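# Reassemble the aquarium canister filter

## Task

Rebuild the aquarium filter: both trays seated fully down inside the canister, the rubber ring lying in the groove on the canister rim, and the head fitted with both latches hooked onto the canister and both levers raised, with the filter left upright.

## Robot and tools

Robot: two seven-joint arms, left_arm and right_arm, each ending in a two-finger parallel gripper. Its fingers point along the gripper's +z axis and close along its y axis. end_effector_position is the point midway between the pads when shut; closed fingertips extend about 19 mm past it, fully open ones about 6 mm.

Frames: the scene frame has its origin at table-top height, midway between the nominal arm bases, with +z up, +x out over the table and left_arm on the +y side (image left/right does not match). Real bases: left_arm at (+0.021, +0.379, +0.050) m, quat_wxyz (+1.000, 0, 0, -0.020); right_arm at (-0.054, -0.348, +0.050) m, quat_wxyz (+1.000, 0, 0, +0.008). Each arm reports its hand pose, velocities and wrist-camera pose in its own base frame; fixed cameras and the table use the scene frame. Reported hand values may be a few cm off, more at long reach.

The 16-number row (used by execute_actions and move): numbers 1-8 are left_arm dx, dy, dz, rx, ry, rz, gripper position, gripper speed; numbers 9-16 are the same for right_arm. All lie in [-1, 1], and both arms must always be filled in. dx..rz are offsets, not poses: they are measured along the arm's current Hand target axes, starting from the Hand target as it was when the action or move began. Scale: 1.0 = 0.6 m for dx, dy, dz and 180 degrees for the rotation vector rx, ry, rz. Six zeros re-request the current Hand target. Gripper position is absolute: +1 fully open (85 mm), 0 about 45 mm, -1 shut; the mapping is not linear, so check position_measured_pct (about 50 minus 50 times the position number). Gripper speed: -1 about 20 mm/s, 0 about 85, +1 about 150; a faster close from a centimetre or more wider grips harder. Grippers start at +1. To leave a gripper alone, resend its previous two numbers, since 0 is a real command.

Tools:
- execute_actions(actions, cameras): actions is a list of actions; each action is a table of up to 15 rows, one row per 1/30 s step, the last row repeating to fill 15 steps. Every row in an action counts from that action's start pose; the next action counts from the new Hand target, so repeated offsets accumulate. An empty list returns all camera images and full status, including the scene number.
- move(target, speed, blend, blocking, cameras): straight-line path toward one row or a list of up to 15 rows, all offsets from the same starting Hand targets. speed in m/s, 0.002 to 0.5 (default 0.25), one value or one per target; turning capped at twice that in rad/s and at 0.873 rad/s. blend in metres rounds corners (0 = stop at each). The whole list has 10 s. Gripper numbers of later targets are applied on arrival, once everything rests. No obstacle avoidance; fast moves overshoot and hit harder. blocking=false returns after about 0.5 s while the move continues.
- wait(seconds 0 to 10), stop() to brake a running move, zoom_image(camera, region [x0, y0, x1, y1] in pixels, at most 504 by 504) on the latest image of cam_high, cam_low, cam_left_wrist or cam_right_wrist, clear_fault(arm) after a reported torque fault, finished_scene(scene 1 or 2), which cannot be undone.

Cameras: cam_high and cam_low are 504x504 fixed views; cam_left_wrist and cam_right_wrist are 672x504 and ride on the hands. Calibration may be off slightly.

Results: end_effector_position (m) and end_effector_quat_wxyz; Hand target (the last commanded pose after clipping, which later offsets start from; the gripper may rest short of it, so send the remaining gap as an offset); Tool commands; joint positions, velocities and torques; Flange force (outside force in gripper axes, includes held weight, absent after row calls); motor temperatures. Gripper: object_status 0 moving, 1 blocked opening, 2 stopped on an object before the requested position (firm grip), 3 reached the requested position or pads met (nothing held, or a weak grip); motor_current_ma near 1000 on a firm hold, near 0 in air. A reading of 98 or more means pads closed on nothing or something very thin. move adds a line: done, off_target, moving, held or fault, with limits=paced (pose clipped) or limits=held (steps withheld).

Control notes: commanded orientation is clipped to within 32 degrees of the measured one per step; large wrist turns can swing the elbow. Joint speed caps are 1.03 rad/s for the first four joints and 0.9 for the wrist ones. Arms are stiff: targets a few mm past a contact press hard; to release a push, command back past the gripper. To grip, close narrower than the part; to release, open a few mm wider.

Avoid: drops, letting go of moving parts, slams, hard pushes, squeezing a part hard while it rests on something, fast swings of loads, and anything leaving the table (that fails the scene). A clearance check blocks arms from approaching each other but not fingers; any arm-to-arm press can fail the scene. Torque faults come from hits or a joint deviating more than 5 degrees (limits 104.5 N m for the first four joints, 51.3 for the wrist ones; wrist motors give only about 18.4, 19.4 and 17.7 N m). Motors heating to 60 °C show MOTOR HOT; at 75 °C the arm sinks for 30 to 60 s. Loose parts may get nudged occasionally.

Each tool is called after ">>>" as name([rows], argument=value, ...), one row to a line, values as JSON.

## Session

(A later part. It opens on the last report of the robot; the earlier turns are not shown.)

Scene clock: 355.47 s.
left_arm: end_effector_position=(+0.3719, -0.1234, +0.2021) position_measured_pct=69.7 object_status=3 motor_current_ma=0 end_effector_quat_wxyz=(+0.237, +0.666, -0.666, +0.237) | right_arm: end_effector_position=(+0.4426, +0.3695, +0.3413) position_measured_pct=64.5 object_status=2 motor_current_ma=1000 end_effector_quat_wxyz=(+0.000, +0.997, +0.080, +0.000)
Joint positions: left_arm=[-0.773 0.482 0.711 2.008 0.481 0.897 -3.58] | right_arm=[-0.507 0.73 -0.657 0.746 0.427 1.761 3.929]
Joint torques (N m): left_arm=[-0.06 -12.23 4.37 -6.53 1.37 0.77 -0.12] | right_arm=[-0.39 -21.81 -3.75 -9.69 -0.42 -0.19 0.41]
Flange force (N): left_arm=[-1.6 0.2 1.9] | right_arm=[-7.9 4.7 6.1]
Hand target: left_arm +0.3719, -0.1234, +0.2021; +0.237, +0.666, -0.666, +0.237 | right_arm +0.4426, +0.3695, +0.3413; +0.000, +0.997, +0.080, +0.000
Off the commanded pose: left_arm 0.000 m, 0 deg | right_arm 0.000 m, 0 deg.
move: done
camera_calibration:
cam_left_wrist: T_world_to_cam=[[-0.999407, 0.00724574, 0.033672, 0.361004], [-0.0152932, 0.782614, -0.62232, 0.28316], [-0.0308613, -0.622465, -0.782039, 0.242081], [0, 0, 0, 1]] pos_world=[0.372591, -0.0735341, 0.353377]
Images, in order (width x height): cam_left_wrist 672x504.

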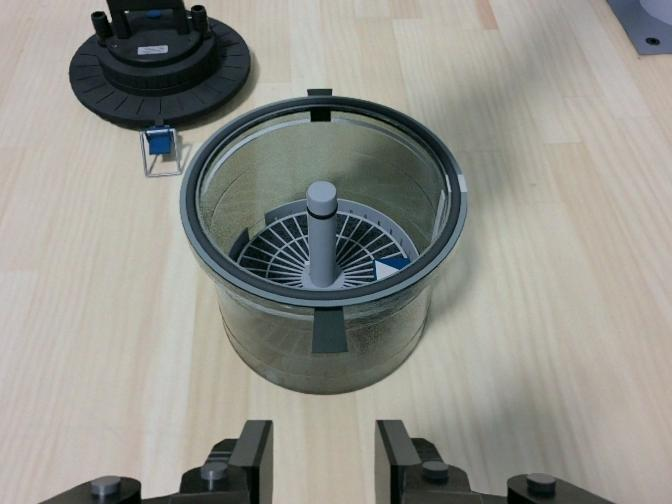

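>>> zoom_image(camera="cam_left_wrist", region=[180, 90, 480, 315])

>>> zoom_image(camera="cam_left_wrist", region=[220, 170, 430, 300])

Scaled by 1.680.

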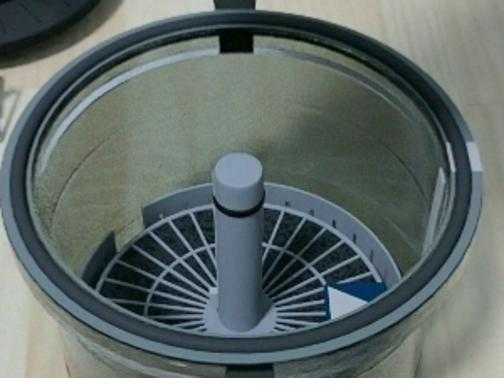

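Scaled by 2.400.

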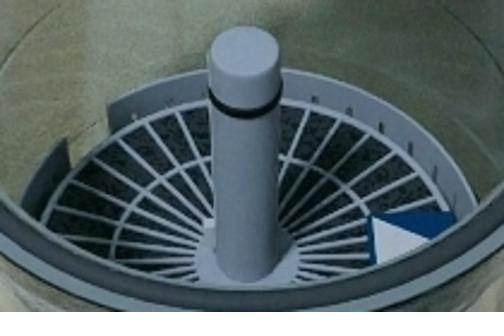

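>>> move(target=[0.0,-0.14,0.09,0,0,0,-0.4,-1,-0.22,0,0,0,0,0,-0.35,-1], speed=0.25, cameras=["cam_left_wrist","cam_right_wrist"])

>>> zoom_image(camera="cam_left_wrist", region=[360, 120, 620, 315])

Scene clock: 359.53 s.
left_arm: end_effector_position=(+0.4558, -0.1575, +0.1602) position_measured_pct=69.7 object_status=3 motor_current_ma=0 end_effector_quat_wxyz=(+0.237, +0.666, -0.666, +0.237) | right_arm: end_effector_position=(+0.3123, +0.3486, +0.3413) position_measured_pct=64.5 object_status=2 motor_current_ma=1000 end_effector_quat_wxyz=(+0.000, +0.997, +0.080, +0.000)
Joint positions: left_arm=[-0.554 0.699 0.646 1.791 0.394 0.819 -3.448] | right_arm=[-0.443 0.45 -0.744 1.253 0.298 1.548 3.73]
Joint torques (N m): left_arm=[0.03 -16.71 5.72 -6.46 1.51 0.62 -0.21] | right_arm=[-0.4 -15.9 -3.78 -10.28 -0.34 -0.28 0.42]
Flange force (N): left_arm=[-1.1 0.6 1.6] | right_arm=[-4.1 3.5 4.4]
Hand target: left_arm +0.4559, -0.1575, +0.1602; +0.237, +0.666, -0.666, +0.237 | right_arm +0.3123, +0.3486, +0.3414; +0.000, +0.997, +0.080, +0.000
Off the commanded pose: left_arm 0.000 m, 0 deg | right_arm 0.000 m, 0 deg.
move: done
camera_calibration:
cam_left_wrist: T_world_to_cam=[[-0.999407, 0.00724574, 0.033672, 0.446611], [-0.0152932, 0.782614, -0.62232, 0.284978], [-0.0308613, -0.622465, -0.782039, 0.190742], [0, 0, 0, 1]] pos_world=[0.456591, -0.107534, 0.311477]
cam_right_wrist: T_world_to_cam=[[0.155258, -0.987841, -0.00801813, 0.299625], [-0.987866, -0.155284, 0.00273289, 0.418079], [-0.00394475, 0.00749653, -0.999964, 0.483162], [0, 0, 0, 1]] pos_world=[0.368392, 0.357281, 0.484405]
Images, in order (width x height): cam_left_wrist 672x504, cam_right_wrist 672x504.

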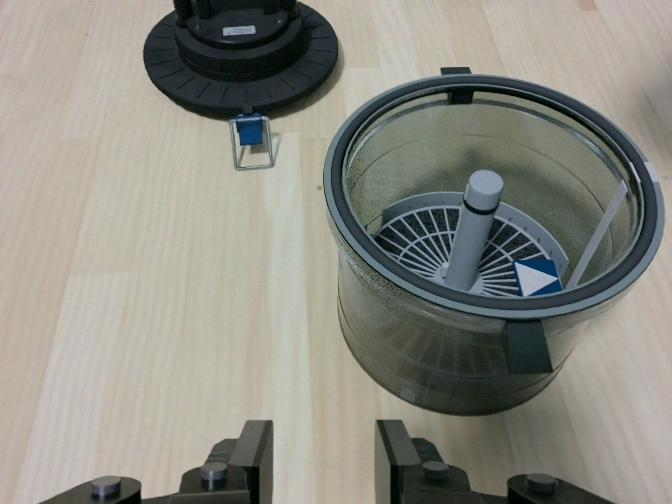

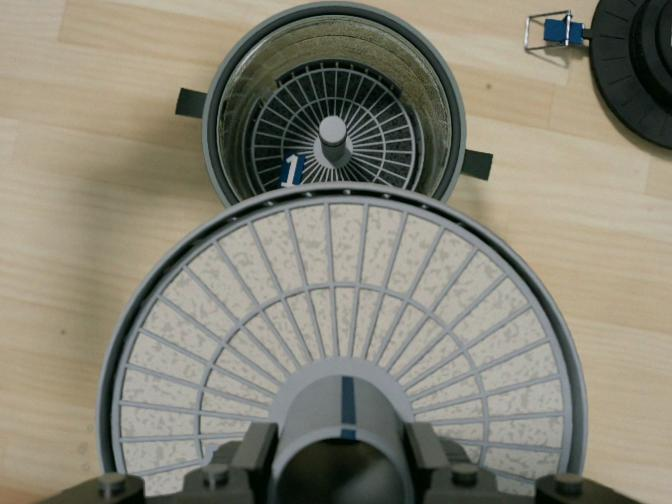

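Scaled by 1.938.

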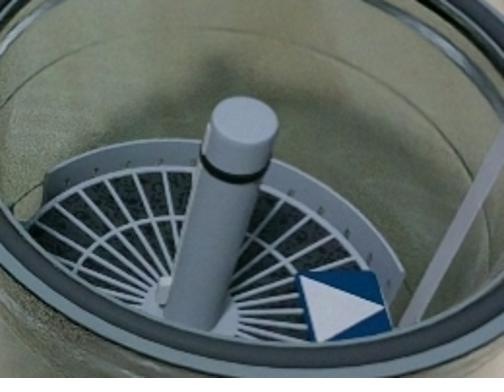

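>>> zoom_image(camera="cam_left_wrist", region=[420, 160, 520, 300])

Scaled by 3.600.

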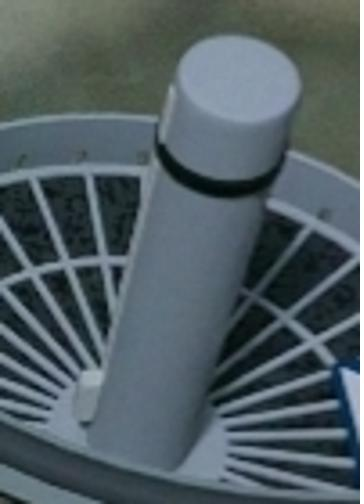

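>>> move(target=[0.2128,-0.1685,0.1883,-0.276,0,0.347,-0.4,-1,0,0,0,0,0,0,-0.35,-1], speed=0.3, cameras=["cam_left_wrist"])

Scene clock: 366.87 s.
left_arm: end_effector_position=(+0.5559, -0.3274, +0.1528) position_measured_pct=69.7 object_status=3 motor_current_ma=0 end_effector_quat_wxyz=(-0.220, -0.116, +0.962, -0.113) | right_arm: end_effector_position=(+0.3123, +0.3486, +0.3413) position_measured_pct=64.5 object_status=2 motor_current_ma=1000 end_effector_quat_wxyz=(+0.000, +0.997, +0.080, +0.000)
Joint positions: left_arm=[0.304 1.376 0.636 0.035 -0.195 2.017 -4.012] | right_arm=[-0.443 0.45 -0.744 1.253 0.298 1.548 3.73]
Joint torques (N m): left_arm=[-0.06 -28.8 2.64 -7.38 1.33 0.76 -0.35] | right_arm=[-0.4 -15.96 -3.86 -10.2 -0.35 -0.13 0.39]
Flange force (N): left_arm=no reading | right_arm=[-3.8 3.4 4.6]
Hand target: left_arm +0.5569, -0.3278, +0.1530; -0.329, -0.082, +0.940, -0.034 | right_arm +0.3123, +0.3486, +0.3413; +0.000, +0.997, +0.080, +0.000
Off the commanded pose: left_arm 0.001 m, 16 deg | right_arm 0.000 m, 0 deg.
elbow stopped short (left arm): the move would have taken joint 4 (elbow) straighter than the controller allows.
move: off_target (left_arm)
camera_calibration:
cam_left_wrist: T_world_to_cam=[[-0.274172, 0.952389, -0.133363, 0.479894], [0.876278, 0.190279, -0.44264, -0.302038], [-0.396189, -0.238223, -0.886727, 0.427091], [0, 0, 0, 1]] pos_world=[0.565452, -0.297832, 0.309018]
Images, in order (width x height): cam_left_wrist 672x504.

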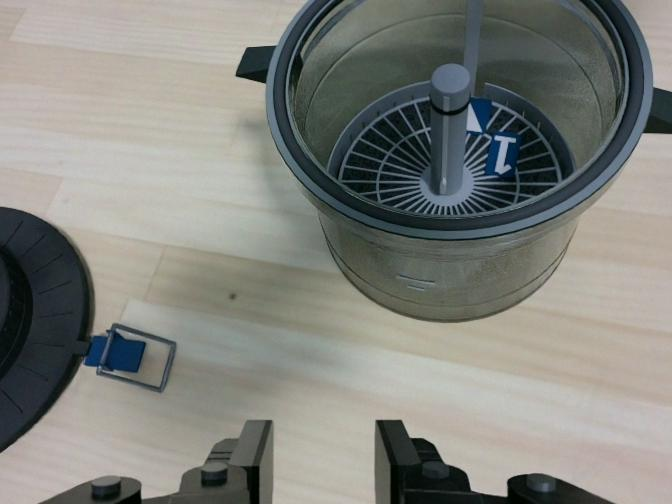

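>>> zoom_image(camera="cam_left_wrist", region=[390, 50, 550, 230])

>>> zoom_image(camera="cam_left_wrist", region=[410, 60, 490, 130])

>>> zoom_image(camera="cam_left_wrist", region=[405, 140, 495, 220])

Scaled by 2.800.

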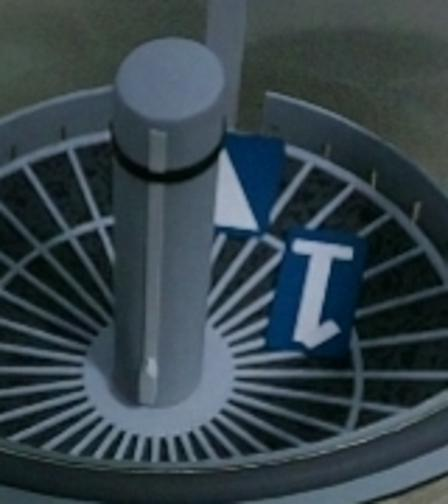

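Scaled by 6.300.

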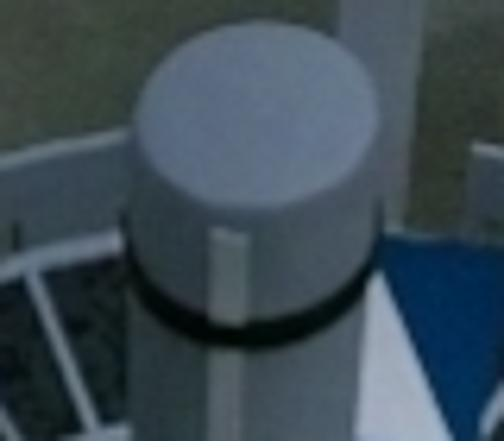

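Scaled by 5.600.

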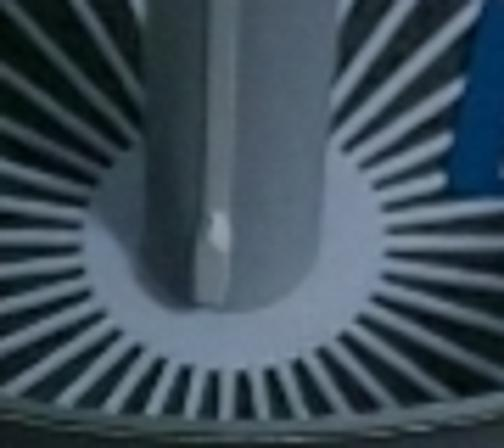

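>>> move(target=[0.2305,0.3142,0.1228,0.449,0.321,-0.1328,-0.4,-1,0.12,0.0,-0.05,0.25,0,0,-0.35,-1], speed=0.3, cameras=["cam_left_wrist"])

Scene clock: 373.80 s.
left_arm: end_effector_position=(+0.3719, -0.1693, +0.1798) position_measured_pct=69.7 object_status=3 motor_current_ma=0 end_effector_quat_wxyz=(+0.576, +0.410, -0.410, +0.576) | right_arm: end_effector_position=(+0.3834, +0.3600, +0.3713) position_measured_pct=64.5 object_status=2 motor_current_ma=1000 end_effector_quat_wxyz=(-0.382, +0.921, +0.073, -0.031)
Joint positions: left_arm=[-1.013 1.658 0.878 1.899 0.629 1.075 -4.215] | right_arm=[0.267 0.496 -1.017 1.497 -0.327 1.011 4.388]
Joint torques (N m): left_arm=[0.12 -15.13 9.58 3.52 1.41 2.41 -0.1] | right_arm=[-0.24 -13.36 -6.09 -10.78 -2.21 -0.88 0.49]
Flange force (N): left_arm=[-1.0 3.3 -0.9] | right_arm=[-2.7 1.8 2.1]
Hand target: left_arm +0.3719, -0.1693, +0.1798; +0.576, +0.410, -0.410, +0.576 | right_arm +0.3834, +0.3600, +0.3713; -0.382, +0.921, +0.073, -0.031
Off the commanded pose: left_arm 0.000 m, 0 deg | right_arm 0.000 m, 0 deg.
move: done
camera_calibration:
cam_left_wrist: T_world_to_cam=[[-0.99944, 0.0331431, 0.00458919, 0.371865], [-0.0148893, -0.317715, -0.948069, 0.177334], [-0.0299639, -0.947607, 0.31803, -0.0570002], [0, 0, 0, 1]] pos_world=[0.372589, -0.00999684, 0.184547]
Images, in order (width x height): cam_left_wrist 672x504.

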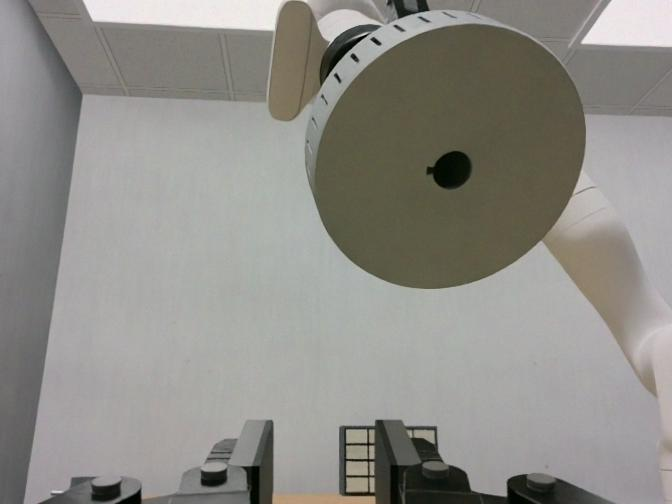

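>>> zoom_image(camera="cam_left_wrist", region=[410, 130, 490, 210])

>>> execute_actions(actions=[], cameras=["cam_right_wrist"])

>>> zoom_image(camera="cam_right_wrist", region=[260, 360, 420, 504])

Scaled by 6.300.

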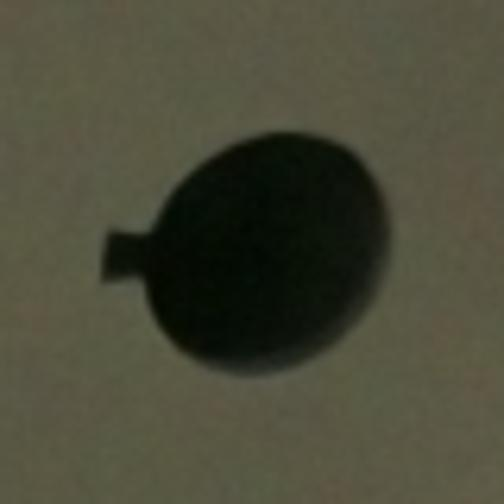

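Scene clock: 374.27 s.
left_arm: end_effector_position=(+0.3719, -0.1693, +0.1798) position_measured_pct=69.7 object_status=3 motor_current_ma=0 end_effector_quat_wxyz=(+0.576, +0.410, -0.410, +0.576) | right_arm: end_effector_position=(+0.3834, +0.3600, +0.3713) position_measured_pct=64.5 object_status=2 motor_current_ma=1000 end_effector_quat_wxyz=(-0.382, +0.921, +0.073, -0.031)
Joint positions: left_arm=[-1.013 1.658 0.878 1.899 0.629 1.074 -4.215] | right_arm=[0.267 0.496 -1.017 1.497 -0.327 1.011 4.388]
Joint velocities: within noise
Joint torques (N m): left_arm=[0 -15.13 9.41 3.54 1.42 2.48 -0.23] | right_arm=[-0.38 -13.35 -6.11 -10.7 -2.24 -0.92 0.44]
Motor temperatures (°C): left_arm=[36 35 32 36 37 41 47] | right_arm=[37 40 35 34 49 48 38]
Flange force (N): left_arm=[-0.9 2.8 -0.6] | right_arm=[-2.7 2.0 1.7]
Hand target: left_arm +0.3719, -0.1693, +0.1798; +0.576, +0.410, -0.410, +0.576 | right_arm +0.3834, +0.3600, +0.3713; -0.382, +0.921, +0.073, -0.031
Tool commands: left_gripper/position=-0.4 left_gripper/speed=-1.0 right_gripper/position=-0.35 right_gripper/speed=-1.0
Off the commanded pose: left_arm 0.000 m, 0 deg | right_arm 0.000 m, 0 deg.
camera_calibration:
cam_right_wrist: T_world_to_cam=[[0.107494, -0.693072, -0.712809, 0.473998], [-0.987479, -0.157689, 0.00440833, 0.490056], [-0.115458, 0.70341, -0.701344, 0.19464], [0, 0, 0, 1]] pos_world=[0.45544, 0.26888, 0.472219]
Images, in order (width x height): cam_right_wrist 672x504.

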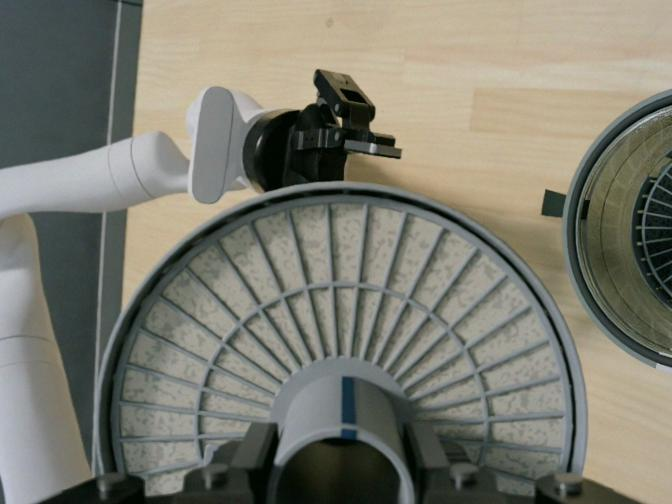

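Scaled by 3.150.

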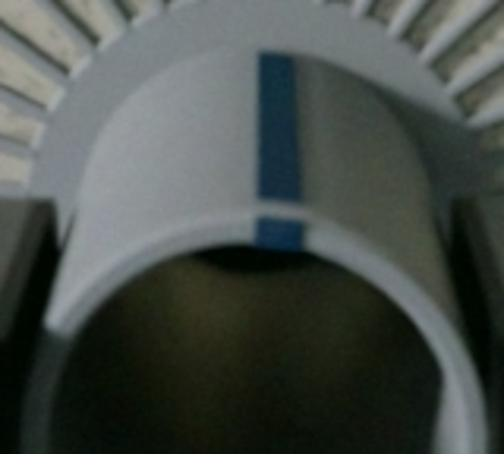

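>>> move(target=[-0.3077,0,-0.0524,0,-0.18,0,-0.4,-1,0.1,0.202,0.2017,-0.25,0,0,-0.35,-1], speed=0.3, cameras=["cam_left_wrist","cam_right_wrist","cam_low"])

Scene clock: 381.03 s.
left_arm: end_effector_position=(+0.3719, -0.2001, -0.0049) position_measured_pct=69.7 object_status=3 motor_current_ma=0 end_effector_quat_wxyz=(+0.439, +0.555, -0.554, +0.439) | right_arm: end_effector_position=(+0.4425, +0.3694, +0.2000) position_measured_pct=64.5 object_status=2 motor_current_ma=1000 end_effector_quat_wxyz=(+0.000, +0.997, +0.080, +0.000)
Joint positions: left_arm=[-0.864 1.574 0.711 1.897 0.57 0.654 -4.27] | right_arm=[-0.466 0.766 -0.568 1.139 0.392 1.34 3.88]
Joint torques (N m): left_arm=[0.12 -15.97 8.92 3.3 0.95 2.71 -0.15] | right_arm=[-0.32 -21.69 -4.35 -9.87 -0.44 -0.19 0.4]
Flange force (N): left_arm=[-1.2 2.6 -0.2] | right_arm=[-7.0 4.0 3.5]
Hand target: left_arm +0.3719, -0.2001, -0.0049; +0.439, +0.555, -0.554, +0.439 | right_arm +0.4425, +0.3694, +0.2000; +0.000, +0.997, +0.080, +0.000
Off the commanded pose: left_arm 0.000 m, 0 deg | right_arm 0.000 m, 0 deg.
move: done
camera_calibration:
cam_left_wrist: T_world_to_cam=[[-0.999431, 0.0253802, 0.0222123, 0.372232], [-0.0154872, 0.239697, -0.970724, 0.104055], [-0.0299614, -0.970516, -0.239168, -0.0347855], [0, 0, 0, 1]] pos_world=[0.372589, -0.0681489, 0.0844211]
cam_right_wrist: T_world_to_cam=[[0.155371, -0.987823, -0.0081185, 0.298795], [-0.987848, -0.155397, 0.00271595, 0.550355], [-0.00394447, 0.00759787, -0.999963, 0.342086], [0, 0, 0, 1]] pos_world=[0.498592, 0.378081, 0.343005]
Images, in order (width x height): cam_low 504x504, cam_left_wrist 672x504, cam_right_wrist 672x504.

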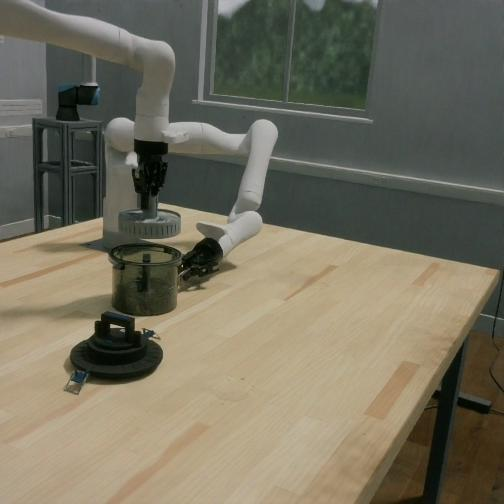

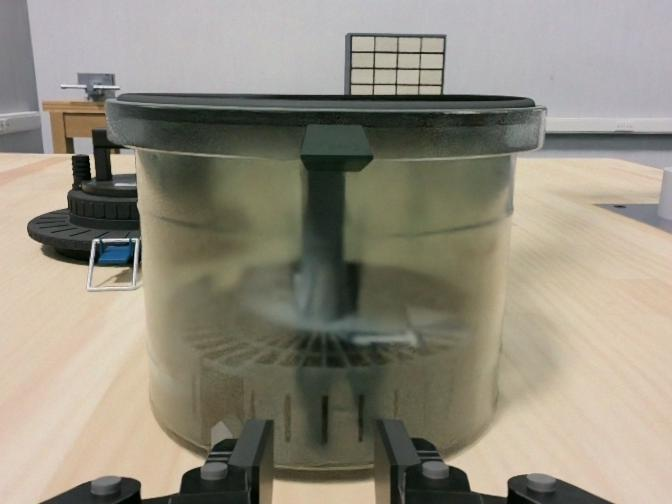

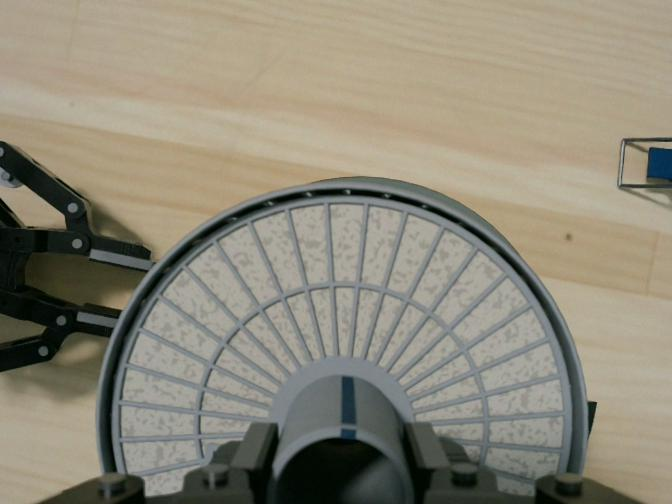

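>>> move([
  [0,0,0,0,0,0,-0.4,-1,0,0,0.03,0,0,0.018,-0.35,-1],
  [0,0,0,0,0,0,-0.4,-1,0,0,0.088,0,0,0.018,-0.35,-1],
], speed=0.12)

>>> move(target=[0,0,0,0,0,0,-0.4,-1,0,0,0.005,0,0,0,-0.35,-1], speed=0.02, cameras=["cam_left_wrist","cam_right_wrist"])

Scene clock: 383.07 s.
left_arm: end_effector_position=(+0.3719, -0.2001, -0.0049) position_measured_pct=69.7 object_status=3 motor_current_ma=0 end_effector_quat_wxyz=(+0.439, +0.555, -0.554, +0.439) | right_arm: end_effector_position=(+0.4425, +0.3694, +0.1472) position_measured_pct=64.5 object_status=2 motor_current_ma=1000 end_effector_quat_wxyz=(+0.000, +0.999, +0.051, +0.000)
Joint positions: left_arm=[-0.864 1.574 0.711 1.897 0.57 0.653 -4.27] | right_arm=[-0.468 0.813 -0.542 1.225 0.411 1.211 3.802]
Joint torques (N m): left_arm=[0.02 -15.9 8.87 3.25 0.95 2.67 -0.17] | right_arm=[-0.37 -22.14 -4.41 -9.31 -0.36 -0.18 0.37]
Flange force (N): left_arm=[-0.9 2.4 -0.2] | right_arm=[-5.7 3.8 2.7]
Hand target: left_arm +0.3719, -0.2001, -0.0049; +0.439, +0.555, -0.554, +0.439 | right_arm +0.4425, +0.3694, +0.1472; +0.000, +0.999, +0.051, +0.000
Off the commanded pose: left_arm 0.000 m, 0 deg | right_arm 0.000 m, 0 deg.
move: done

Scene clock: 383.77 s.
left_arm: end_effector_position=(+0.3719, -0.2001, -0.0049) position_measured_pct=69.7 object_status=3 motor_current_ma=0 end_effector_quat_wxyz=(+0.439, +0.555, -0.554, +0.439) | right_arm: end_effector_position=(+0.4425, +0.3695, +0.1443) position_measured_pct=64.5 object_status=2 motor_current_ma=1000 end_effector_quat_wxyz=(+0.000, +0.999, +0.051, +0.000)
Joint positions: left_arm=[-0.864 1.574 0.711 1.897 0.57 0.653 -4.27] | right_arm=[-0.469 0.816 -0.541 1.229 0.413 1.204 3.8]
Joint torques (N m): left_arm=[-0.06 -15.94 8.86 3.19 0.97 2.7 -0.22] | right_arm=[-0.43 -21.23 -4.28 -9 -0.4 -0.4 0.41]
Flange force (N): left_arm=[-0.8 2.4 0.0] | right_arm=[-5.9 4.0 0.8]
Hand target: left_arm +0.3719, -0.2001, -0.0049; +0.439, +0.555, -0.554, +0.439 | right_arm +0.4425, +0.3695, +0.1442; +0.000, +0.999, +0.051, +0.000
Off the commanded pose: left_arm 0.000 m, 0 deg | right_arm 0.000 m, 0 deg.
move: done
camera_calibration:
cam_left_wrist: T_world_to_cam=[[-0.999434, 0.0252826, 0.0221908, 0.372228], [-0.0154898, 0.239696, -0.970724, 0.104056], [-0.0298615, -0.970519, -0.239169, -0.0348229], [0, 0, 0, 1]] pos_world=[0.372589, -0.0681489, 0.0844211]
cam_right_wrist: T_world_to_cam=[[0.0993546, -0.99502, -0.00805229, 0.325827], [-0.995046, -0.0993792, 0.00270629, 0.532943], [-0.00349304, 0.00774352, -0.999964, 0.286134], [0, 0, 0, 1]] pos_world=[0.49893, 0.374952, 0.287305]
Images, in order (width x height): cam_left_wrist 672x504, cam_right_wrist 672x504.

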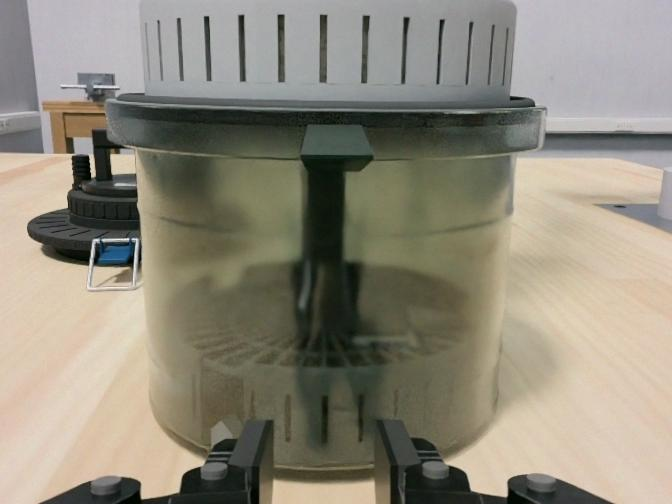

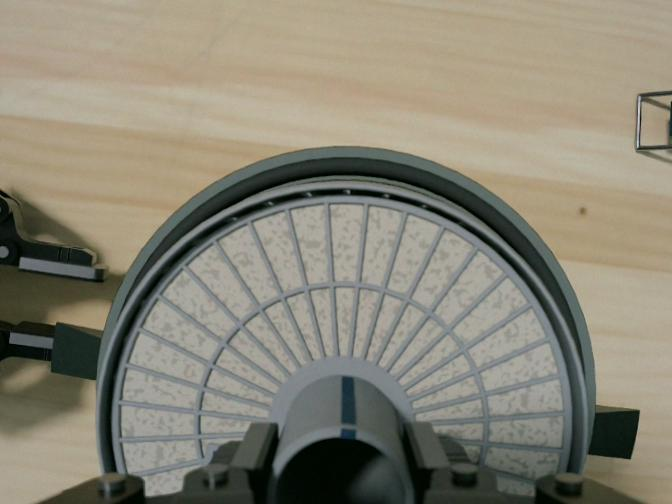

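>>> move(target=[0,0,0,0,0,0,-0.4,-1,0.0015,-0.001,0.0,0,0,0,-0.35,-1], speed=0.02)

>>> move(target=[0,0,0,0,0,0,-0.4,-1,0,0,0.003,0,0,0,-0.35,-1], speed=0.02)

Scene clock: 385.33 s.
left_arm: end_effector_position=(+0.3719, -0.2001, -0.0049) position_measured_pct=69.7 object_status=3 motor_current_ma=0 end_effector_quat_wxyz=(+0.439, +0.555, -0.554, +0.439) | right_arm: end_effector_position=(+0.4433, +0.3701, +0.1442) position_measured_pct=64.5 object_status=2 motor_current_ma=1000 end_effector_quat_wxyz=(+0.000, +0.999, +0.051, +0.000)
Joint positions: left_arm=[-0.864 1.574 0.711 1.897 0.57 0.653 -4.27] | right_arm=[-0.47 0.818 -0.541 1.224 0.413 1.206 3.801]
Joint torques (N m): left_arm=[0.03 -15.94 8.91 3.21 1.01 2.7 -0.2] | right_arm=[-0.56 -22.16 -4.53 -9.23 -0.49 -0.17 0.4]
Flange force (N): left_arm=[-1.0 2.6 -0.2] | right_arm=[-5.5 4.0 2.7]
Hand target: left_arm +0.3719, -0.2001, -0.0049; +0.439, +0.555, -0.554, +0.439 | right_arm +0.4433, +0.3701, +0.1442; +0.000, +0.999, +0.051, +0.000
Off the commanded pose: left_arm 0.000 m, 0 deg | right_arm 0.000 m, 0 deg.
move: done

Scene clock: 386.03 s.
left_arm: end_effector_position=(+0.3719, -0.2001, -0.0049) position_measured_pct=69.7 object_status=3 motor_current_ma=0 end_effector_quat_wxyz=(+0.439, +0.555, -0.554, +0.439) | right_arm: end_effector_position=(+0.4433, +0.3701, +0.1424) position_measured_pct=64.5 object_status=2 motor_current_ma=1000 end_effector_quat_wxyz=(+0.000, +0.999, +0.051, +0.000)
Joint positions: left_arm=[-0.864 1.574 0.711 1.897 0.57 0.653 -4.27] | right_arm=[-0.47 0.82 -0.54 1.227 0.414 1.202 3.8]
Joint torques (N m): left_arm=[-0.03 -15.89 8.96 3.22 0.98 2.72 -0.23] | right_arm=[-0.42 -22.14 -4.43 -9.2 -0.44 -0.17 0.41]
Flange force (N): left_arm=[-0.9 2.4 -0.2] | right_arm=[-5.6 3.8 2.6]
Hand target: left_arm +0.3719, -0.2001, -0.0049; +0.439, +0.555, -0.554, +0.439 | right_arm +0.4433, +0.3701, +0.1424; +0.000, +0.999, +0.051, +0.000
Off the commanded pose: left_arm 0.000 m, 0 deg | right_arm 0.000 m, 0 deg.
move: done

Contact removed. Continue.

>>> move(target=[0,0,0,0,0,0,-0.4,-1,0,0,0.005,0,0,0,-0.35,-1], speed=0.02)

>>> move(target=[0,0,0,0,0,0,-0.4,-1,0,0,0.005,0,0,0,-0.35,-1], speed=0.02)

>>> move(target=[0,0,0,0,0,0,-0.4,-1,0,0,0.005,0,0,0,-0.35,-1], speed=0.02)

Scene clock: 387.10 s.
left_arm: end_effector_position=(+0.3719, -0.2001, -0.0049) position_measured_pct=69.7 object_status=3 motor_current_ma=0 end_effector_quat_wxyz=(+0.439, +0.555, -0.554, +0.439) | right_arm: end_effector_position=(+0.4433, +0.3701, +0.1394) position_measured_pct=64.5 object_status=2 motor_current_ma=1000 end_effector_quat_wxyz=(+0.000, +0.999, +0.051, +0.000)
Joint positions: left_arm=[-0.864 1.574 0.711 1.897 0.57 0.653 -4.27] | right_arm=[-0.47 0.823 -0.539 1.231 0.416 1.195 3.798]
Joint torques (N m): left_arm=[-0.01 -15.87 8.87 3.22 1 2.68 -0.19] | right_arm=[-0.59 -22.08 -4.6 -9.26 -0.49 -0.6 0.43]
Flange force (N): left_arm=[-0.8 2.4 -0.3] | right_arm=[-5.2 3.9 1.7]
Hand target: left_arm +0.3719, -0.2001, -0.0049; +0.439, +0.555, -0.554, +0.439 | right_arm +0.4433, +0.3701, +0.1394; +0.000, +0.999, +0.051, +0.000
Off the commanded pose: left_arm 0.000 m, 0 deg | right_arm 0.000 m, 0 deg.
move: done

Scene clock: 387.80 s.
left_arm: end_effector_position=(+0.3719, -0.2001, -0.0049) position_measured_pct=69.7 object_status=3 motor_current_ma=0 end_effector_quat_wxyz=(+0.439, +0.555, -0.554, +0.439) | right_arm: end_effector_position=(+0.4433, +0.3701, +0.1364) position_measured_pct=64.5 object_status=2 motor_current_ma=1000 end_effector_quat_wxyz=(+0.000, +0.999, +0.051, +0.000)
Joint positions: left_arm=[-0.864 1.574 0.711 1.897 0.57 0.653 -4.27] | right_arm=[-0.47 0.827 -0.538 1.235 0.418 1.189 3.797]
Joint torques (N m): left_arm=[0.03 -15.95 8.82 3.22 1.02 2.68 -0.21] | right_arm=[-0.54 -22.22 -4.59 -9.22 -0.49 -0.26 0.46]
Flange force (N): left_arm=[-0.9 2.5 -0.2] | right_arm=[-5.7 4.0 2.5]
Hand target: left_arm +0.3719, -0.2001, -0.0049; +0.439, +0.555, -0.554, +0.439 | right_arm +0.4433, +0.3701, +0.1364; +0.000, +0.999, +0.051, +0.000
Off the commanded pose: left_arm 0.000 m, 0 deg | right_arm 0.000 m, 0 deg.
move: done

Scene clock: 388.50 s.
left_arm: end_effector_position=(+0.3719, -0.2001, -0.0049) position_measured_pct=69.7 object_status=3 motor_current_ma=0 end_effector_quat_wxyz=(+0.439, +0.555, -0.554, +0.439) | right_arm: end_effector_position=(+0.4433, +0.3701, +0.1334) position_measured_pct=64.5 object_status=2 motor_current_ma=1000 end_effector_quat_wxyz=(+0.000, +0.999, +0.051, +0.000)
Joint positions: left_arm=[-0.864 1.574 0.711 1.897 0.57 0.653 -4.27] | right_arm=[-0.47 0.83 -0.537 1.239 0.419 1.182 3.795]
Joint torques (N m): left_arm=[-0.07 -15.87 8.95 3.33 0.96 2.72 -0.24] | right_arm=[-0.52 -22.23 -4.53 -9.18 -0.44 -0.23 0.41]
Flange force (N): left_arm=[-1.0 2.0 -0.2] | right_arm=[-5.6 4.0 2.5]
Hand target: left_arm +0.3719, -0.2001, -0.0049; +0.439, +0.555, -0.554, +0.439 | right_arm +0.4433, +0.3701, +0.1334; +0.000, +0.999, +0.051, +0.000
Off the commanded pose: left_arm 0.000 m, 0 deg | right_arm 0.000 m, 0 deg.
move: done

>>> move(target=[0,0,0,0,0,0,-0.4,-1,0,0,0.055,0,0,0,-0.35,-1], speed=0.05, cameras=["cam_right_wrist"])

>>> move(target=[0,0,0,0,0,0,-0.4,-1,0,0,0.053,0,0,0,-0.35,-1], speed=0.05, cameras=["cam_right_wrist","cam_left_wrist"])

>>> zoom_image(camera="cam_right_wrist", region=[260, 400, 430, 504])

Scene clock: 389.90 s.
left_arm: end_effector_position=(+0.3719, -0.2001, -0.0049) position_measured_pct=69.7 object_status=3 motor_current_ma=0 end_effector_quat_wxyz=(+0.439, +0.555, -0.554, +0.439) | right_arm: end_effector_position=(+0.4433, +0.3701, +0.1004) position_measured_pct=64.5 object_status=2 motor_current_ma=1000 end_effector_quat_wxyz=(+0.000, +0.999, +0.051, +0.000)
Joint positions: left_arm=[-0.864 1.574 0.711 1.897 0.57 0.653 -4.27] | right_arm=[-0.473 0.869 -0.524 1.277 0.44 1.11 3.778]
Joint torques (N m): left_arm=[0.03 -15.87 8.99 3.26 0.95 2.72 -0.2] | right_arm=[-0.39 -22.21 -4.51 -8.88 -0.47 -0.06 0.45]
Flange force (N): left_arm=[-1.0 2.4 -0.3] | right_arm=[-6.6 4.3 2.3]
Hand target: left_arm +0.3719, -0.2001, -0.0049; +0.439, +0.555, -0.554, +0.439 | right_arm +0.4433, +0.3701, +0.1004; +0.000, +0.999, +0.051, +0.000
Off the commanded pose: left_arm 0.000 m, 0 deg | right_arm 0.000 m, 0 deg.
move: done
camera_calibration:
cam_right_wrist: T_world_to_cam=[[0.0993534, -0.99502, -0.00805227, 0.326092], [-0.995046, -0.099378, 0.00270631, 0.533927], [-0.00349305, 0.0077435, -0.999964, 0.242333], [0, 0, 0, 1]] pos_world=[0.49973, 0.375652, 0.243505]
Images, in order (width x height): cam_right_wrist 672x504.

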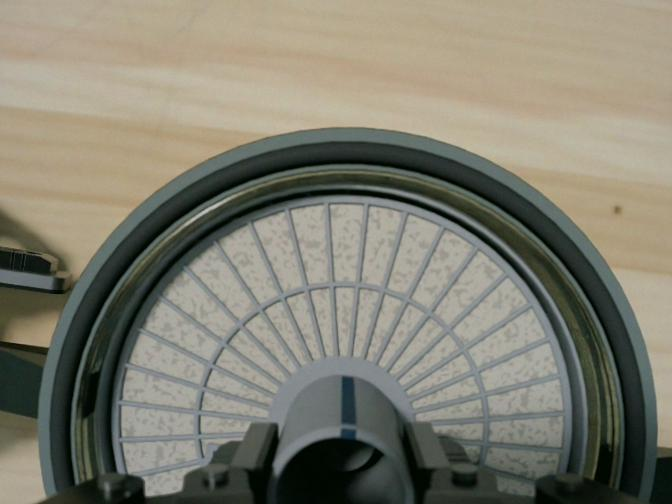

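Scene clock: 390.90 s.
left_arm: end_effector_position=(+0.3719, -0.2001, -0.0049) position_measured_pct=69.7 object_status=3 motor_current_ma=0 end_effector_quat_wxyz=(+0.439, +0.555, -0.554, +0.439) | right_arm: end_effector_position=(+0.4432, +0.3702, +0.0686) position_measured_pct=64.5 object_status=2 motor_current_ma=1000 end_effector_quat_wxyz=(+0.000, +0.999, +0.051, +0.000)
Joint positions: left_arm=[-0.864 1.574 0.711 1.897 0.57 0.653 -4.27] | right_arm=[-0.477 0.91 -0.51 1.305 0.461 1.043 3.762]
Joint torques (N m): left_arm=[0.02 -15.94 8.9 3.2 1.02 2.65 -0.2] | right_arm=[-0.55 -22.82 -4.7 -8.55 -0.5 -0.46 0.38]
Flange force (N): left_arm=[-1.0 2.5 -0.3] | right_arm=[-5.1 3.8 1.7]
Hand target: left_arm +0.3719, -0.2001, -0.0049; +0.439, +0.555, -0.554, +0.439 | right_arm +0.4432, +0.3702, +0.0686; +0.000, +0.999, +0.051, +0.000
Off the commanded pose: left_arm 0.000 m, 0 deg | right_arm 0.000 m, 0 deg.
move: done
camera_calibration:
cam_left_wrist: T_world_to_cam=[[-0.999434, 0.0252826, 0.0221908, 0.372228], [-0.0154898, 0.239696, -0.970724, 0.104056], [-0.0298615, -0.970519, -0.239169, -0.0348229], [0, 0, 0, 1]] pos_world=[0.372589, -0.0681489, 0.0844211]
cam_right_wrist: T_world_to_cam=[[0.0993534, -0.99502, -0.00805227, 0.325836], [-0.995046, -0.099378, 0.00270631, 0.534013], [-0.00349305, 0.0077435, -0.999964, 0.210534], [0, 0, 0, 1]] pos_world=[0.49973, 0.375652, 0.211705]
Images, in order (width x height): cam_left_wrist 672x504, cam_right_wrist 672x504.

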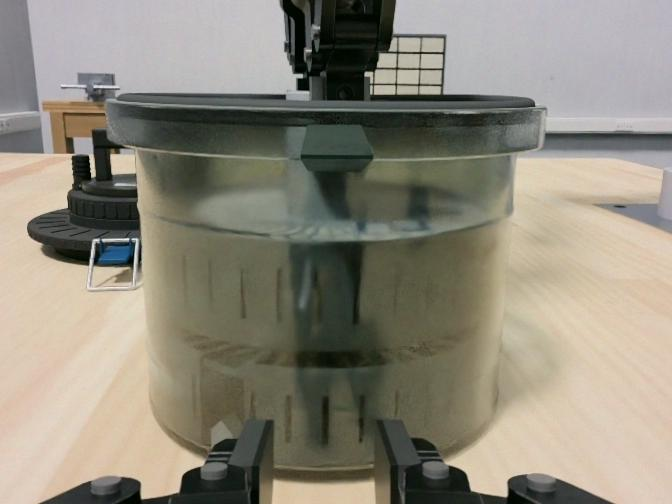

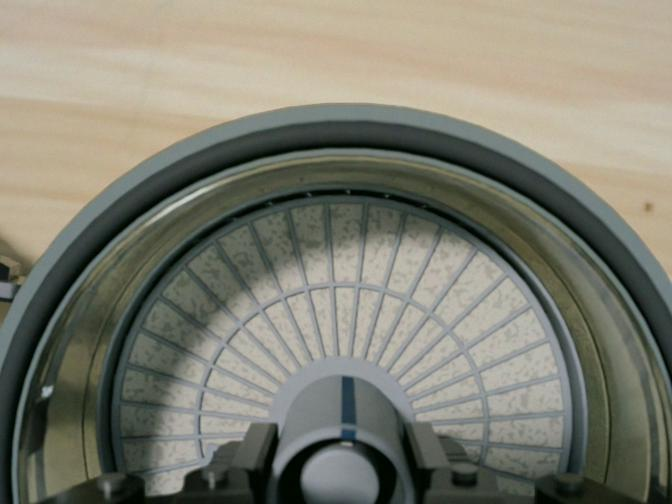

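Scaled by 2.965.

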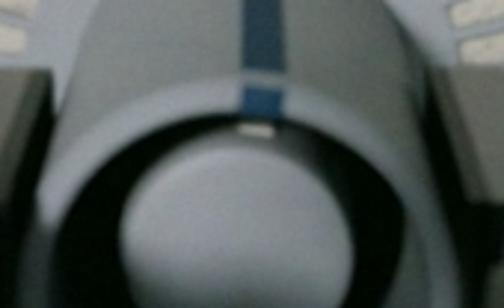

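>>> move(target=[0,0,0,0,0,0,-0.4,-1,0,0,0.0088,0,0,0,-0.35,-1], speed=0.02)

>>> move(target=[0,0,0,0,0,0,-0.4,-1,0,0,0.0015,0,0,0,-0.35,-1], speed=0.02)

>>> move(target=[0,0,0,0,0,0,-0.4,-1,0,0,0.0015,0,0,0,-0.35,-1], speed=0.02)

Scene clock: 392.67 s.
left_arm: end_effector_position=(+0.3719, -0.2001, -0.0049) position_measured_pct=69.7 object_status=3 motor_current_ma=0 end_effector_quat_wxyz=(+0.439, +0.555, -0.554, +0.439) | right_arm: end_effector_position=(+0.4432, +0.3702, +0.0634) position_measured_pct=64.5 object_status=2 motor_current_ma=1000 end_effector_quat_wxyz=(+0.000, +0.999, +0.051, +0.000)
Joint positions: left_arm=[-0.864 1.574 0.711 1.897 0.57 0.653 -4.27] | right_arm=[-0.478 0.917 -0.507 1.309 0.465 1.033 3.759]
Joint torques (N m): left_arm=[0.03 -15.88 8.9 3.27 0.9 2.69 -0.18] | right_arm=[-0.45 -22.49 -4.54 -8.75 -0.39 -0.28 0.42]
Flange force (N): left_arm=[-0.9 2.3 -0.2] | right_arm=[-7.2 4.8 1.6]
Hand target: left_arm +0.3719, -0.2001, -0.0049; +0.439, +0.555, -0.554, +0.439 | right_arm +0.4432, +0.3701, +0.0633; +0.000, +0.999, +0.051, +0.000
Off the commanded pose: left_arm 0.000 m, 0 deg | right_arm 0.000 m, 0 deg.
move: done

Scene clock: 393.37 s.
left_arm: end_effector_position=(+0.3719, -0.2001, -0.0049) position_measured_pct=69.7 object_status=3 motor_current_ma=0 end_effector_quat_wxyz=(+0.439, +0.555, -0.554, +0.439) | right_arm: end_effector_position=(+0.4432, +0.3702, +0.0624) position_measured_pct=64.5 object_status=2 motor_current_ma=1000 end_effector_quat_wxyz=(+0.000, +0.999, +0.051, +0.000)
Joint positions: left_arm=[-0.864 1.574 0.711 1.897 0.57 0.653 -4.27] | right_arm=[-0.479 0.918 -0.507 1.309 0.466 1.031 3.759]
Joint torques (N m): left_arm=[0.11 -15.92 8.95 3.12 1 2.68 -0.24] | right_arm=[-0.42 -22.54 -4.6 -8.52 -0.42 -0.19 0.41]
Flange force (N): left_arm=[-0.8 2.9 -0.4] | right_arm=[-6.5 4.3 1.7]
Hand target: left_arm +0.3719, -0.2001, -0.0049; +0.439, +0.555, -0.554, +0.439 | right_arm +0.4432, +0.3702, +0.0624; +0.000, +0.999, +0.051, +0.000
Off the commanded pose: left_arm 0.000 m, 0 deg | right_arm 0.000 m, 0 deg.
move: done

Scene clock: 394.07 s.
left_arm: end_effector_position=(+0.3719, -0.2001, -0.0049) position_measured_pct=69.7 object_status=3 motor_current_ma=0 end_effector_quat_wxyz=(+0.439, +0.555, -0.554, +0.439) | right_arm: end_effector_position=(+0.4433, +0.3702, +0.0616) position_measured_pct=64.5 object_status=2 motor_current_ma=1000 end_effector_quat_wxyz=(+0.000, +0.999, +0.051, +0.000)
Joint positions: left_arm=[-0.864 1.574 0.711 1.897 0.57 0.653 -4.27] | right_arm=[-0.479 0.92 -0.507 1.31 0.466 1.029 3.758]
Joint torques (N m): left_arm=[-0.1 -15.88 8.8 3.25 1.02 2.66 -0.21] | right_arm=[-0.39 -12.6 -2.57 -6.08 -0.06 -1.64 0.43]
Flange force (N): left_arm=[-0.8 2.1 -0.2] | right_arm=[-10.4 6.9 -17.9]
Hand target: left_arm +0.3719, -0.2001, -0.0049; +0.439, +0.555, -0.554, +0.439 | right_arm +0.4432, +0.3702, +0.0615; +0.000, +0.999, +0.051, +0.000
Off the commanded pose: left_arm 0.000 m, 0 deg | right_arm 0.000 m, 0 deg.
move: done

>>> move(target=[0,0,0,0,0,0,-0.4,-1,0,0,-0.0008,0,0,0,-0.35,-1], speed=0.02)

>>> move(target=[0,0,0,0,0,0,-0.4,-1,0,0,0,0,0,0.003,-0.35,-1], speed=0.02)

>>> move(target=[0,0,0,0,0,0,-0.4,-1,0,0,0,0,0,0.003,-0.35,-1], speed=0.02)

>>> move(target=[0,0,0,0,0,0,-0.4,-1,0,0,0,0,0,0.003,-0.35,-1], speed=0.02)

Scene clock: 395.43 s.
left_arm: end_effector_position=(+0.3719, -0.2001, -0.0049) position_measured_pct=69.7 object_status=3 motor_current_ma=0 end_effector_quat_wxyz=(+0.439, +0.555, -0.554, +0.439) | right_arm: end_effector_position=(+0.4432, +0.3702, +0.0619) position_measured_pct=64.5 object_status=2 motor_current_ma=1000 end_effector_quat_wxyz=(+0.000, +0.999, +0.051, +0.000)
Joint positions: left_arm=[-0.864 1.574 0.711 1.897 0.57 0.653 -4.27] | right_arm=[-0.479 0.919 -0.507 1.31 0.466 1.03 3.758]
Joint torques (N m): left_arm=[0.04 -15.88 8.95 3.25 1.01 2.68 -0.2] | right_arm=[0.1 -15.89 -2.78 -6.32 -0.13 -0.6 0.39]
Flange force (N): left_arm=[-1.0 2.4 -0.4] | right_arm=[-8.2 4.5 -10.9]
Hand target: left_arm +0.3719, -0.2001, -0.0049; +0.439, +0.555, -0.554, +0.439 | right_arm +0.4432, +0.3702, +0.0620; +0.000, +0.999, +0.051, +0.000
Off the commanded pose: left_arm 0.000 m, 0 deg | right_arm 0.000 m, 0 deg.
move: done

Scene clock: 396.13 s.
left_arm: end_effector_position=(+0.3719, -0.2001, -0.0049) position_measured_pct=69.7 object_status=3 motor_current_ma=0 end_effector_quat_wxyz=(+0.439, +0.555, -0.554, +0.439) | right_arm: end_effector_position=(+0.4432, +0.3702, +0.0620) position_measured_pct=64.5 object_status=2 motor_current_ma=1000 end_effector_quat_wxyz=(+0.000, +0.999, +0.047, +0.000)
Joint positions: left_arm=[-0.864 1.574 0.711 1.897 0.57 0.653 -4.27] | right_arm=[-0.48 0.919 -0.505 1.31 0.464 1.03 3.75]
Joint torques (N m): left_arm=[-0.05 -15.9 8.9 3.2 0.98 2.68 -0.29] | right_arm=[0.26 -17.04 -2.85 -6.46 -0.18 -0.19 0.32]
Flange force (N): left_arm=[-0.8 2.2 -0.2] | right_arm=[-7.7 4.0 -8.3]
Hand target: left_arm +0.3719, -0.2001, -0.0049; +0.439, +0.555, -0.554, +0.439 | right_arm +0.4432, +0.3702, +0.0620; +0.000, +0.999, +0.047, +0.000
Off the commanded pose: left_arm 0.000 m, 0 deg | right_arm 0.000 m, 0 deg.
move: done

Scene clock: 396.83 s.
left_arm: end_effector_position=(+0.3719, -0.2001, -0.0049) position_measured_pct=69.7 object_status=3 motor_current_ma=0 end_effector_quat_wxyz=(+0.439, +0.555, -0.554, +0.439) | right_arm: end_effector_position=(+0.4433, +0.3702, +0.0620) position_measured_pct=64.5 object_status=2 motor_current_ma=1000 end_effector_quat_wxyz=(+0.000, +0.999, +0.042, +0.000)
Joint positions: left_arm=[-0.864 1.574 0.711 1.897 0.57 0.653 -4.27] | right_arm=[-0.481 0.918 -0.503 1.31 0.462 1.029 3.742]
Joint torques (N m): left_arm=[0.02 -15.9 8.91 3.27 0.98 2.65 -0.21] | right_arm=[0.23 -17.18 -2.83 -6.47 -0.23 -0.18 0.18]
Flange force (N): left_arm=[-1.0 2.2 -0.4] | right_arm=[-7.2 4.1 -8.1]
Hand target: left_arm +0.3719, -0.2001, -0.0049; +0.439, +0.555, -0.554, +0.439 | right_arm +0.4432, +0.3702, +0.0620; +0.000, +0.999, +0.042, +0.000
Off the commanded pose: left_arm 0.000 m, 0 deg | right_arm 0.000 m, 0 deg.
move: done

Scene clock: 397.53 s.
left_arm: end_effector_position=(+0.3719, -0.2001, -0.0049) position_measured_pct=69.7 object_status=3 motor_current_ma=0 end_effector_quat_wxyz=(+0.439, +0.555, -0.554, +0.439) | right_arm: end_effector_position=(+0.4432, +0.3702, +0.0620) position_measured_pct=64.5 object_status=2 motor_current_ma=1000 end_effector_quat_wxyz=(+0.000, +0.999, +0.037, +0.000)
Joint positions: left_arm=[-0.864 1.574 0.711 1.897 0.57 0.653 -4.27] | right_arm=[-0.482 0.918 -0.5 1.31 0.46 1.028 3.734]
Joint torques (N m): left_arm=[0.05 -15.8 8.95 3.15 1.01 2.71 -0.23] | right_arm=[0.04 -17.21 -2.9 -6.62 -0.26 -0.26 0.15]
Flange force (N): left_arm=[-0.6 2.7 -0.5] | right_arm=[-7.3 4.8 -8.1]
Hand target: left_arm +0.3719, -0.2001, -0.0049; +0.439, +0.555, -0.554, +0.439 | right_arm +0.4432, +0.3702, +0.0620; +0.000, +0.999, +0.037, +0.000
Off the commanded pose: left_arm 0.000 m, 0 deg | right_arm 0.000 m, 0 deg.
move: done


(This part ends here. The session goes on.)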